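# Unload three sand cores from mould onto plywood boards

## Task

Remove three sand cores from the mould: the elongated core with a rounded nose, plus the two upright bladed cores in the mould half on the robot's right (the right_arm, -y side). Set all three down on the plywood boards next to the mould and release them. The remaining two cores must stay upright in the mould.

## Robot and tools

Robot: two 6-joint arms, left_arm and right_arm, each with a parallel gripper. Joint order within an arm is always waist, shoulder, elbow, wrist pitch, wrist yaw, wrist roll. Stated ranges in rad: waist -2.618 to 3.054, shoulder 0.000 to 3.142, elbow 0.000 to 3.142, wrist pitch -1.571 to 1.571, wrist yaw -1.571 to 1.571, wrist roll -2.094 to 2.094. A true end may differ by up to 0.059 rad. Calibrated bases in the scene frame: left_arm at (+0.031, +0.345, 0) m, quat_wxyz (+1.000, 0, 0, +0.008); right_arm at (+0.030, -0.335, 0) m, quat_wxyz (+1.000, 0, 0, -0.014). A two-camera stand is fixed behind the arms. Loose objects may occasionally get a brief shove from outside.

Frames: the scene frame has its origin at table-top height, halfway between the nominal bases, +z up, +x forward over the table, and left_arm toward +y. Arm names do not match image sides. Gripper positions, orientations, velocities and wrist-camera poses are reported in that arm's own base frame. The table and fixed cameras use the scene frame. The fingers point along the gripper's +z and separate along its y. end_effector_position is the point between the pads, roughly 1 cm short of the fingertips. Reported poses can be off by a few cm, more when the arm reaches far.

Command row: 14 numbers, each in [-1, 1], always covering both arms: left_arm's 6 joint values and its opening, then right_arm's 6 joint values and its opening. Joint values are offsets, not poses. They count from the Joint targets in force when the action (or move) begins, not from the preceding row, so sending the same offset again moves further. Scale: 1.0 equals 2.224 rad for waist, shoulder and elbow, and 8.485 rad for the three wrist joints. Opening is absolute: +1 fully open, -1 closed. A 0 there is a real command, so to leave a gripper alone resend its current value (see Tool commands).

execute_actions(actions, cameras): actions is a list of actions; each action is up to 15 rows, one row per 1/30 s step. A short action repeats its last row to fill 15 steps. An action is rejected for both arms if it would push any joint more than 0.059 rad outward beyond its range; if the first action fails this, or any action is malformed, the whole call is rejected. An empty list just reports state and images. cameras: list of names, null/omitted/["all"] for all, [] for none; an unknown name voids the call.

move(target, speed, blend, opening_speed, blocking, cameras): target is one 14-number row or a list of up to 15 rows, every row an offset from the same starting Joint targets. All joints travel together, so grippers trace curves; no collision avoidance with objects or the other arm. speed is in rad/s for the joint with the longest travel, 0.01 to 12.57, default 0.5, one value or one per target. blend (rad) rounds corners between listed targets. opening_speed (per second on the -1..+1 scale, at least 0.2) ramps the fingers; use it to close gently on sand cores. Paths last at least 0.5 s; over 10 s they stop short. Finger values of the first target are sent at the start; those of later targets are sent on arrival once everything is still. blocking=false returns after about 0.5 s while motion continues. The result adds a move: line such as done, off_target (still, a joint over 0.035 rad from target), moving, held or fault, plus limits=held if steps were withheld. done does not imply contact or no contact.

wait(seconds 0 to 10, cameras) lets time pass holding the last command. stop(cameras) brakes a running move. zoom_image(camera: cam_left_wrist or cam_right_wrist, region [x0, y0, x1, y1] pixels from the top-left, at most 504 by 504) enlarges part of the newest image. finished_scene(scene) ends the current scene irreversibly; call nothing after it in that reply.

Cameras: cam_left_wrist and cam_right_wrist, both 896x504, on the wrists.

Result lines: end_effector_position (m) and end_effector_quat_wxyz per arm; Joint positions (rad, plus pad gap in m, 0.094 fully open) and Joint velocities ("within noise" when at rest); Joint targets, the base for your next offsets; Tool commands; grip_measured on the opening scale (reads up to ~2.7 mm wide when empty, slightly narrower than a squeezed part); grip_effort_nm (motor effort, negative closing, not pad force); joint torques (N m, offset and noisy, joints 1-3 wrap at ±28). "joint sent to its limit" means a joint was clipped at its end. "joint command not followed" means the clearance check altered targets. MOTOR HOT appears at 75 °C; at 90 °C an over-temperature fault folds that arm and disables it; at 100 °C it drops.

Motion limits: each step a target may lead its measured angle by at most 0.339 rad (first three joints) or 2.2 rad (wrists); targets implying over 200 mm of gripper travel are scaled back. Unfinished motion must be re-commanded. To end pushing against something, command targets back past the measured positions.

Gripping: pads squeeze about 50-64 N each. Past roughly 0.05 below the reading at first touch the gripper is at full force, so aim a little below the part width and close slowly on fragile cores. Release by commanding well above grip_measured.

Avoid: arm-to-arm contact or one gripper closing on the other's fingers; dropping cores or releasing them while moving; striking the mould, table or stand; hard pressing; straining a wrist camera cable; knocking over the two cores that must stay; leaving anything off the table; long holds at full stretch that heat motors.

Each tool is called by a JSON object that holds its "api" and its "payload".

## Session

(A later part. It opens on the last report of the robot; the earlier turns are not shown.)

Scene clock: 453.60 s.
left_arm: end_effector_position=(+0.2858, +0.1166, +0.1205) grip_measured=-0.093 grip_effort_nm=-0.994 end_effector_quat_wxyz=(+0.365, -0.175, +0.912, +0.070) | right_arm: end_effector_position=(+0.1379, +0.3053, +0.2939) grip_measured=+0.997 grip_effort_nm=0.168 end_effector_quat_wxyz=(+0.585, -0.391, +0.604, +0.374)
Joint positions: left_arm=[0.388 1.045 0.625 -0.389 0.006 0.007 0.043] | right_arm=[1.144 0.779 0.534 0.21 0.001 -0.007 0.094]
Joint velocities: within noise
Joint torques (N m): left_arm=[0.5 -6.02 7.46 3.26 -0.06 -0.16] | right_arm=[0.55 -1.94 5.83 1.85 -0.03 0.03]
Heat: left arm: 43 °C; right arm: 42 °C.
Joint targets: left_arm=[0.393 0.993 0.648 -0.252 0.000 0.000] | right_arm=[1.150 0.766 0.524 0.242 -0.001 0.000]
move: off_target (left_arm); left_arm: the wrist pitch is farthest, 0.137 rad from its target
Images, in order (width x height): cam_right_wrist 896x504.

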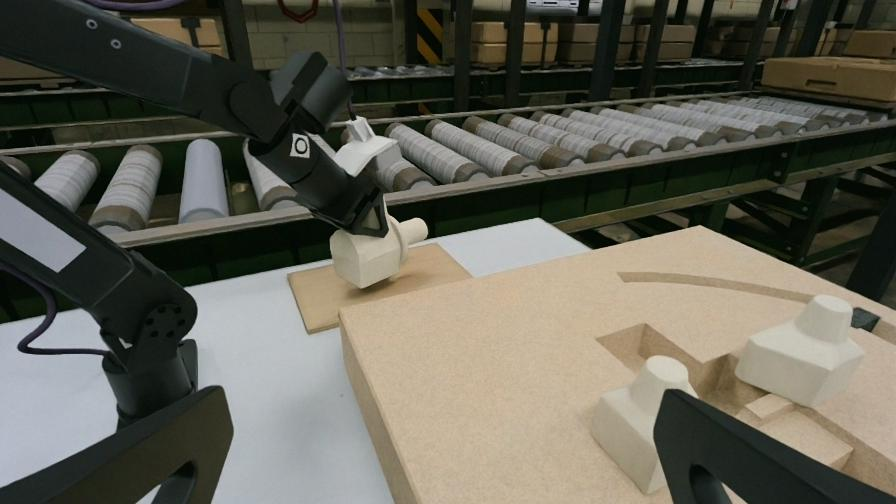

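{"api": "move", "payload": {"target": [0,0.0042,-0.016,0.0053,0,0,-0.6,0,0,0,0,0,0,1], "speed": 0.3, "cameras": []}}

{"api": "move", "payload": {"target": [0,0.0025,-0.0096,0.0032,0,0,-0.6,0,0,0,0,0,0,1], "speed": 0.3, "cameras": ["cam_right_wrist"]}}

{"api": "zoom_image", "payload": {"camera": "cam_right_wrist", "region": [280, 130, 480, 340]}}

Scene clock: 458.93 s.
left_arm: end_effector_position=(+0.2858, +0.1166, +0.1139) grip_measured=-0.093 grip_effort_nm=-1.004 end_effector_quat_wxyz=(+0.369, -0.174, +0.910, +0.071) | right_arm: end_effector_position=(+0.1379, +0.3053, +0.2940) grip_measured=+0.997 grip_effort_nm=0.173 end_effector_quat_wxyz=(+0.585, -0.391, +0.604, +0.374)
Joint positions: left_arm=[0.388 1.045 0.592 -0.347 0.006 0.006 0.043] | right_arm=[1.144 0.779 0.534 0.21 0.001 -0.007 0.094]
Joint velocities: within noise
Joint torques (N m): left_arm=[0.46 -5.26 7.17 3.29 -0.05 -0.14] | right_arm=[0.55 -1.92 5.82 1.84 -0.03 0.04]
Heat: left arm: 44 °C; right arm: 42 °C.
Joint targets: left_arm=[0.393 1.003 0.612 -0.207 0.000 0.000] | right_arm=[1.150 0.766 0.524 0.242 -0.001 0.000]
move: off_target (left_arm); left_arm: the wrist pitch is farthest, 0.140 rad from its target
No camera images: "cameras" was empty.

Scene clock: 459.90 s.
left_arm: end_effector_position=(+0.2856, +0.1165, +0.1096) grip_measured=-0.093 grip_effort_nm=-1.004 end_effector_quat_wxyz=(+0.372, -0.174, +0.909, +0.071) | right_arm: end_effector_position=(+0.1379, +0.3053, +0.2941) grip_measured=+0.997 grip_effort_nm=0.173 end_effector_quat_wxyz=(+0.586, -0.391, +0.604, +0.374)
Joint positions: left_arm=[0.388 1.045 0.571 -0.321 0.006 0.006 0.043] | right_arm=[1.144 0.779 0.534 0.211 0.001 -0.007 0.094]
Joint velocities: within noise
Joint torques (N m): left_arm=[0.44 -4.89 7.02 3.31 -0.07 -0.15] | right_arm=[0.57 -1.91 5.82 1.85 -0.03 0.03]
Heat: left arm: 44 °C; right arm: 42 °C.
Joint targets: left_arm=[0.393 1.008 0.591 -0.180 0.000 0.000] | right_arm=[1.150 0.766 0.524 0.243 -0.001 0.000]
move: off_target (left_arm); left_arm: the wrist pitch is farthest, 0.141 rad from its target
Images, in order (width x height): cam_right_wrist 896x504.

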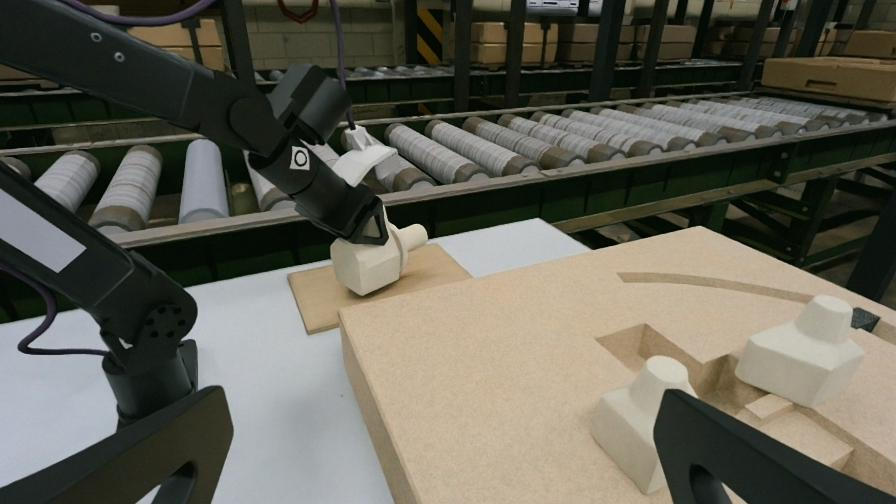

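Scaled by 2.400.

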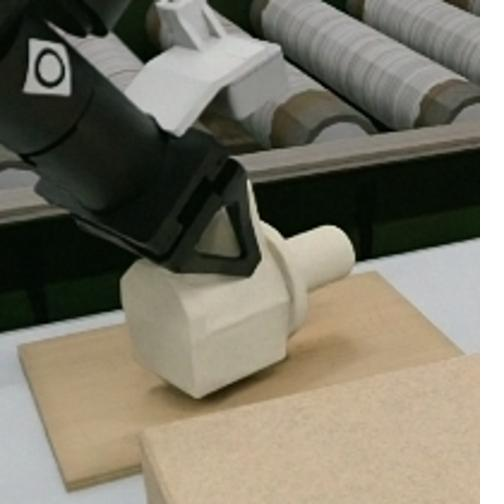

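{"api": "move", "payload": {"target": [0,0.0025,-0.0096,0.0032,0,0,-0.6,0,0,0,0,0,0,1], "speed": 0.3, "cameras": []}}

{"api": "move", "payload": {"target": [0,0.0025,-0.0096,0.0032,0,0,-0.6,0,0,0,0,0,0,1], "speed": 0.3, "cameras": ["cam_right_wrist"]}}

{"api": "zoom_image", "payload": {"camera": "cam_right_wrist", "region": [280, 130, 480, 340]}}

Scene clock: 464.13 s.
left_arm: end_effector_position=(+0.2851, +0.1163, +0.1052) grip_measured=-0.093 grip_effort_nm=-0.994 end_effector_quat_wxyz=(+0.374, -0.174, +0.908, +0.072) | right_arm: end_effector_position=(+0.1379, +0.3053, +0.2941) grip_measured=+0.997 grip_effort_nm=0.173 end_effector_quat_wxyz=(+0.586, -0.391, +0.604, +0.374)
Joint positions: left_arm=[0.388 1.045 0.55 -0.295 0.006 0.006 0.043] | right_arm=[1.144 0.779 0.534 0.211 0.001 -0.007 0.094]
Joint velocities: within noise
Joint torques (N m): left_arm=[0.43 -4.4 7.02 3.34 -0.02 -0.14] | right_arm=[0.54 -1.92 5.81 1.84 -0.02 0.03]
Heat: left arm: 46 °C; right arm: 43 °C.
Joint targets: left_arm=[0.393 1.014 0.569 -0.153 0.000 0.000] | right_arm=[1.150 0.766 0.524 0.243 -0.001 0.000]
move: off_target (left_arm); left_arm: the wrist pitch is farthest, 0.142 rad from its target
No camera images: "cameras" was empty.

Scene clock: 465.10 s.
left_arm: end_effector_position=(+0.2846, +0.1161, +0.1008) grip_measured=-0.093 grip_effort_nm=-0.994 end_effector_quat_wxyz=(+0.376, -0.174, +0.907, +0.072) | right_arm: end_effector_position=(+0.1379, +0.3053, +0.2941) grip_measured=+0.997 grip_effort_nm=0.173 end_effector_quat_wxyz=(+0.586, -0.391, +0.604, +0.374)
Joint positions: left_arm=[0.388 1.045 0.528 -0.268 0.006 0.006 0.043] | right_arm=[1.144 0.779 0.534 0.211 0.001 -0.007 0.094]
Joint velocities: within noise
Joint torques (N m): left_arm=[0.47 -3.9 7.01 3.35 -0.03 -0.14] | right_arm=[0.55 -1.91 5.85 1.84 -0.03 0.04]
Heat: left arm: 46 °C; right arm: 43 °C.
Joint targets: left_arm=[0.393 1.019 0.548 -0.125 0.000 0.000] | right_arm=[1.150 0.766 0.524 0.242 -0.001 0.000]
move: off_target (left_arm); left_arm: the wrist pitch is farthest, 0.143 rad from its target
Images, in order (width x height): cam_right_wrist 896x504.

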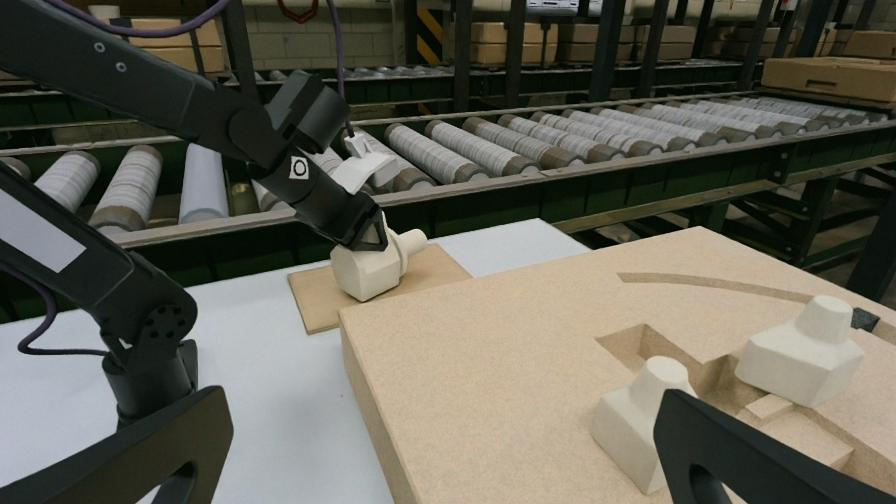

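Scaled by 2.400.

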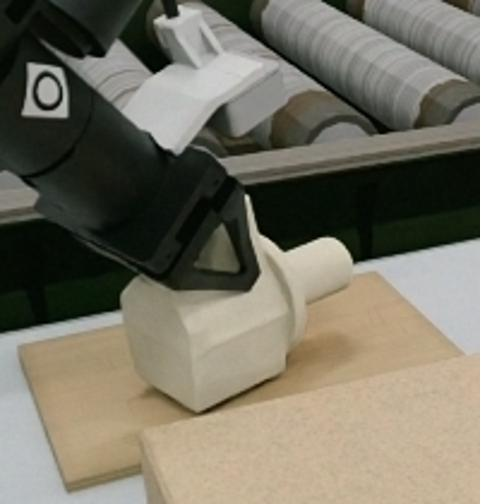

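{"api": "move", "payload": {"target": [0,0.0017,-0.0064,0.0021,0,0,-0.6,0,0,0,0,0,0,1], "speed": 0.3, "cameras": []}}

{"api": "move", "payload": {"target": [0,0.0017,-0.0064,0.0021,0,0,-0.6,0,0,0,0,0,0,1], "speed": 0.3, "cameras": ["cam_right_wrist"]}}

{"api": "zoom_image", "payload": {"camera": "cam_right_wrist", "region": [280, 130, 480, 340]}}

Scene clock: 469.20 s.
left_arm: end_effector_position=(+0.2841, +0.1159, +0.0979) grip_measured=-0.093 grip_effort_nm=-0.999 end_effector_quat_wxyz=(+0.377, -0.174, +0.907, +0.072) | right_arm: end_effector_position=(+0.1380, +0.3053, +0.2942) grip_measured=+0.997 grip_effort_nm=0.173 end_effector_quat_wxyz=(+0.586, -0.391, +0.604, +0.374)
Joint positions: left_arm=[0.388 1.045 0.514 -0.252 0.006 0.006 0.043] | right_arm=[1.144 0.779 0.534 0.211 0.001 -0.007 0.094]
Joint velocities: within noise
Joint torques (N m): left_arm=[0.55 -3.63 6.93 3.36 -0.04 -0.11] | right_arm=[0.54 -1.94 5.82 1.84 -0.02 0.04]
Heat: left arm: 48 °C; right arm: 43 °C.
Joint targets: left_arm=[0.393 1.023 0.534 -0.108 0.000 0.000] | right_arm=[1.150 0.766 0.524 0.243 -0.001 0.000]
move: off_target (left_arm); left_arm: the wrist pitch is farthest, 0.144 rad from its target
No camera images: "cameras" was empty.

Scene clock: 470.13 s.
left_arm: end_effector_position=(+0.2837, +0.1157, +0.0950) grip_measured=-0.093 grip_effort_nm=-1.009 end_effector_quat_wxyz=(+0.378, -0.174, +0.906, +0.073) | right_arm: end_effector_position=(+0.1380, +0.3053, +0.2942) grip_measured=+0.997 grip_effort_nm=0.173 end_effector_quat_wxyz=(+0.586, -0.391, +0.604, +0.374)
Joint positions: left_arm=[0.388 1.045 0.5 -0.235 0.006 0.006 0.043] | right_arm=[1.144 0.779 0.534 0.211 0.001 -0.007 0.094]
Joint velocities: within noise
Joint torques (N m): left_arm=[0.47 -3.28 6.94 3.37 -0.05 -0.13] | right_arm=[0.55 -1.92 5.83 1.85 -0.02 0.03]
Heat: left arm: 49 °C; right arm: 43 °C.
Joint targets: left_arm=[0.393 1.027 0.519 -0.090 0.000 0.000] | right_arm=[1.150 0.766 0.524 0.243 -0.001 0.000]
move: off_target (left_arm); left_arm: the wrist pitch is farthest, 0.144 rad from its target
Images, in order (width x height): cam_right_wrist 896x504.

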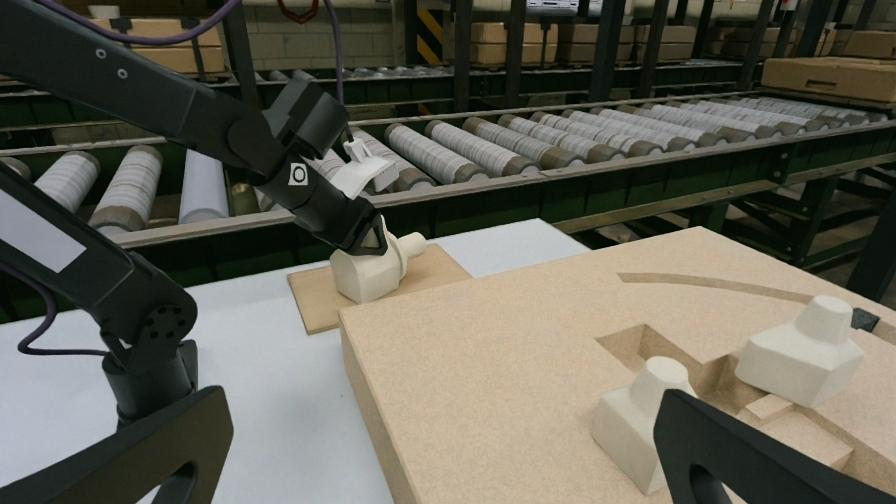

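Scaled by 2.400.

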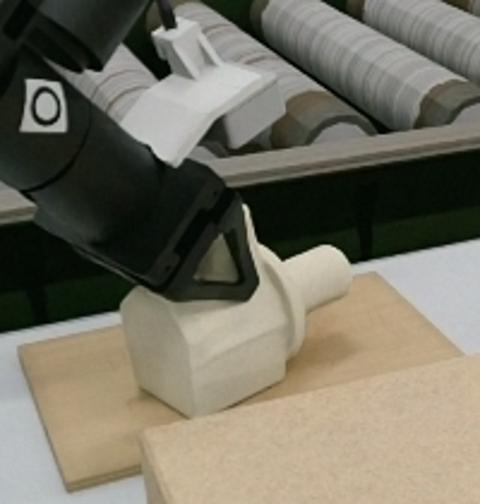

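Still moving; continue.

{"api": "move", "payload": {"target": [0,0.0017,-0.0064,0.0021,0,0,-0.6,0,0,0,0,0,0,1], "speed": 0.3, "cameras": []}}

{"api": "move", "payload": {"target": [0,0.0017,-0.0064,0.0021,0,0,-0.6,0,0,0,0,0,0,1], "speed": 0.3, "cameras": ["cam_right_wrist"]}}

{"api": "zoom_image", "payload": {"camera": "cam_right_wrist", "region": [280, 130, 480, 340]}}

Scene clock: 473.67 s.
left_arm: end_effector_position=(+0.2840, +0.1158, +0.0934) grip_measured=-0.093 grip_effort_nm=-0.999 end_effector_quat_wxyz=(+0.382, -0.174, +0.905, +0.073) | right_arm: end_effector_position=(+0.1380, +0.3053, +0.2942) grip_measured=+0.997 grip_effort_nm=0.173 end_effector_quat_wxyz=(+0.586, -0.391, +0.604, +0.374)
Joint positions: left_arm=[0.388 1.045 0.488 -0.215 0.006 0.006 0.043] | right_arm=[1.144 0.779 0.534 0.211 0.001 -0.007 0.094]
Joint velocities: within noise
Joint torques (N m): left_arm=[0.57 -2.97 6.74 3.39 -0.06 -0.12] | right_arm=[0.57 -1.91 5.82 1.84 -0.03 0.03]
Heat: left arm: 49 °C; right arm: 43 °C.
Joint targets: left_arm=[0.393 1.031 0.505 -0.072 0.000 0.000] | right_arm=[1.150 0.766 0.524 0.243 -0.001 0.000]
move: off_target (left_arm); left_arm: the wrist pitch is farthest, 0.143 rad from its target
No camera images: "cameras" was empty.

Scene clock: 474.43 s.
left_arm: end_effector_position=(+0.2854, +0.1164, +0.0932) grip_measured=-0.093 grip_effort_nm=-0.999 end_effector_quat_wxyz=(+0.388, -0.174, +0.902, +0.074) | right_arm: end_effector_position=(+0.1380, +0.3053, +0.2942) grip_measured=+0.997 grip_effort_nm=0.168 end_effector_quat_wxyz=(+0.586, -0.391, +0.604, +0.374)
Joint positions: left_arm=[0.388 1.045 0.477 -0.189 0.006 0.005 0.043] | right_arm=[1.144 0.779 0.534 0.211 0.001 -0.007 0.094]
Joint velocities: within noise
Joint torques (N m): left_arm=[0.53 -2.65 6.52 3.28 -0.06 -0.12] | right_arm=[0.58 -1.92 5.81 1.84 -0.02 0.04]
Heat: left arm: 49 °C; right arm: 43 °C.
Joint targets: left_arm=[0.393 1.035 0.491 -0.055 0.000 0.000] | right_arm=[1.150 0.766 0.524 0.243 -0.001 0.000]
move: off_target (left_arm); left_arm: the wrist pitch is farthest, 0.135 rad from its target
Images, in order (width x height): cam_right_wrist 896x504.

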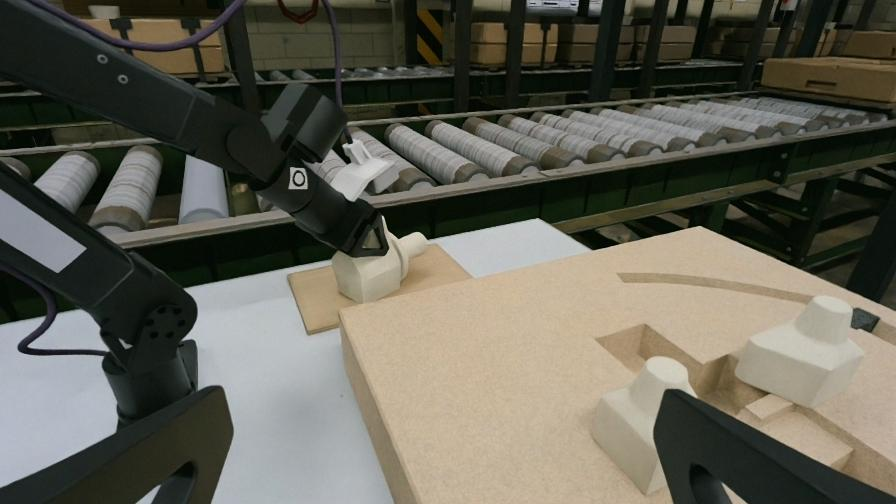

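Scaled by 2.400.

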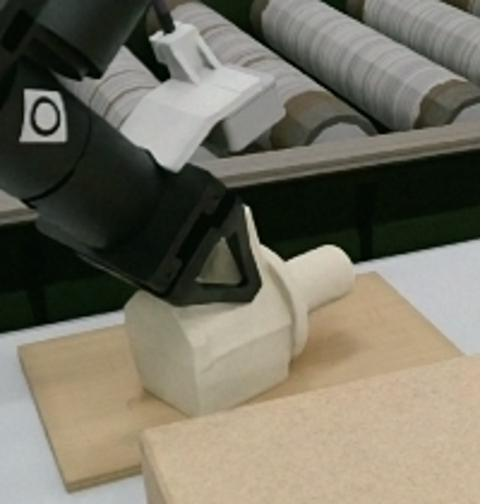

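{"api": "move", "payload": {"target": [[0,0,0,0,0,0,0.6,0,0,0,0,0,0,1],[0,0,0.1,-0.026,0,0,0.6,0,0,0,0,0,0,1]], "speed": 0.5, "opening_speed": 1.0, "cameras": ["cam_right_wrist"]}}

{"api": "zoom_image", "payload": {"camera": "cam_right_wrist", "region": [280, 130, 480, 340]}}

Scene clock: 479.97 s.
left_arm: end_effector_position=(+0.3151, +0.1286, +0.1703) grip_measured=+0.598 grip_effort_nm=0.139 end_effector_quat_wxyz=(+0.444, -0.168, +0.876, +0.086) | right_arm: end_effector_position=(+0.1380, +0.3053, +0.2942) grip_measured=+0.997 grip_effort_nm=0.173 end_effector_quat_wxyz=(+0.586, -0.391, +0.604, +0.374)
Joint positions: left_arm=[0.388 1.045 0.692 -0.279 0.006 0.005 0.075] | right_arm=[1.144 0.779 0.534 0.211 0.001 -0.007 0.094]
Joint velocities: within noise
Joint torques (N m): left_arm=[0.44 -3 7.46 2.01 0 -0.12] | right_arm=[0.54 -1.92 5.83 1.84 -0.02 0.04]
Heat: left arm: 49 °C; right arm: 44 °C.
Joint targets: left_arm=[0.393 1.035 0.713 -0.275 0.000 0.000] | right_arm=[1.150 0.766 0.524 0.242 -0.001 0.000]
move: done
Images, in order (width x height): cam_right_wrist 896x504.

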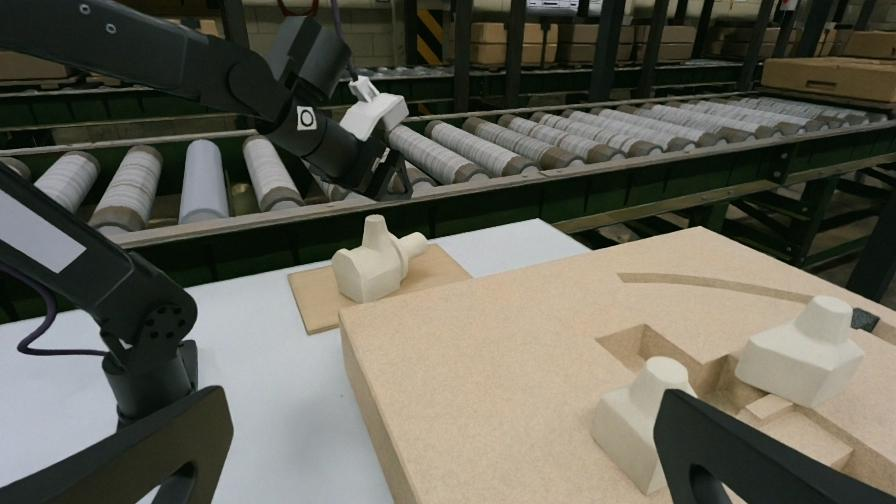

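Scaled by 2.400.

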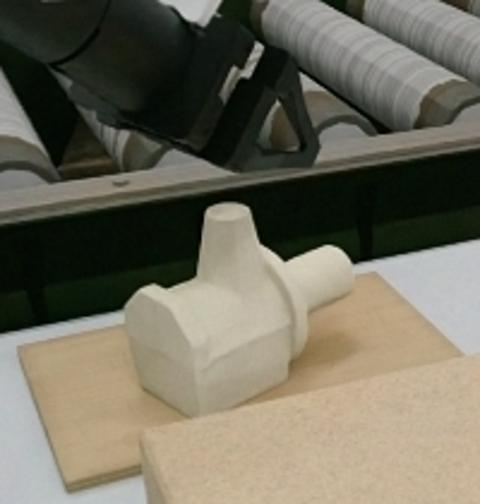

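{"api": "finished_scene", "payload": {"scene": 1}}

The scene is finished: the task was done.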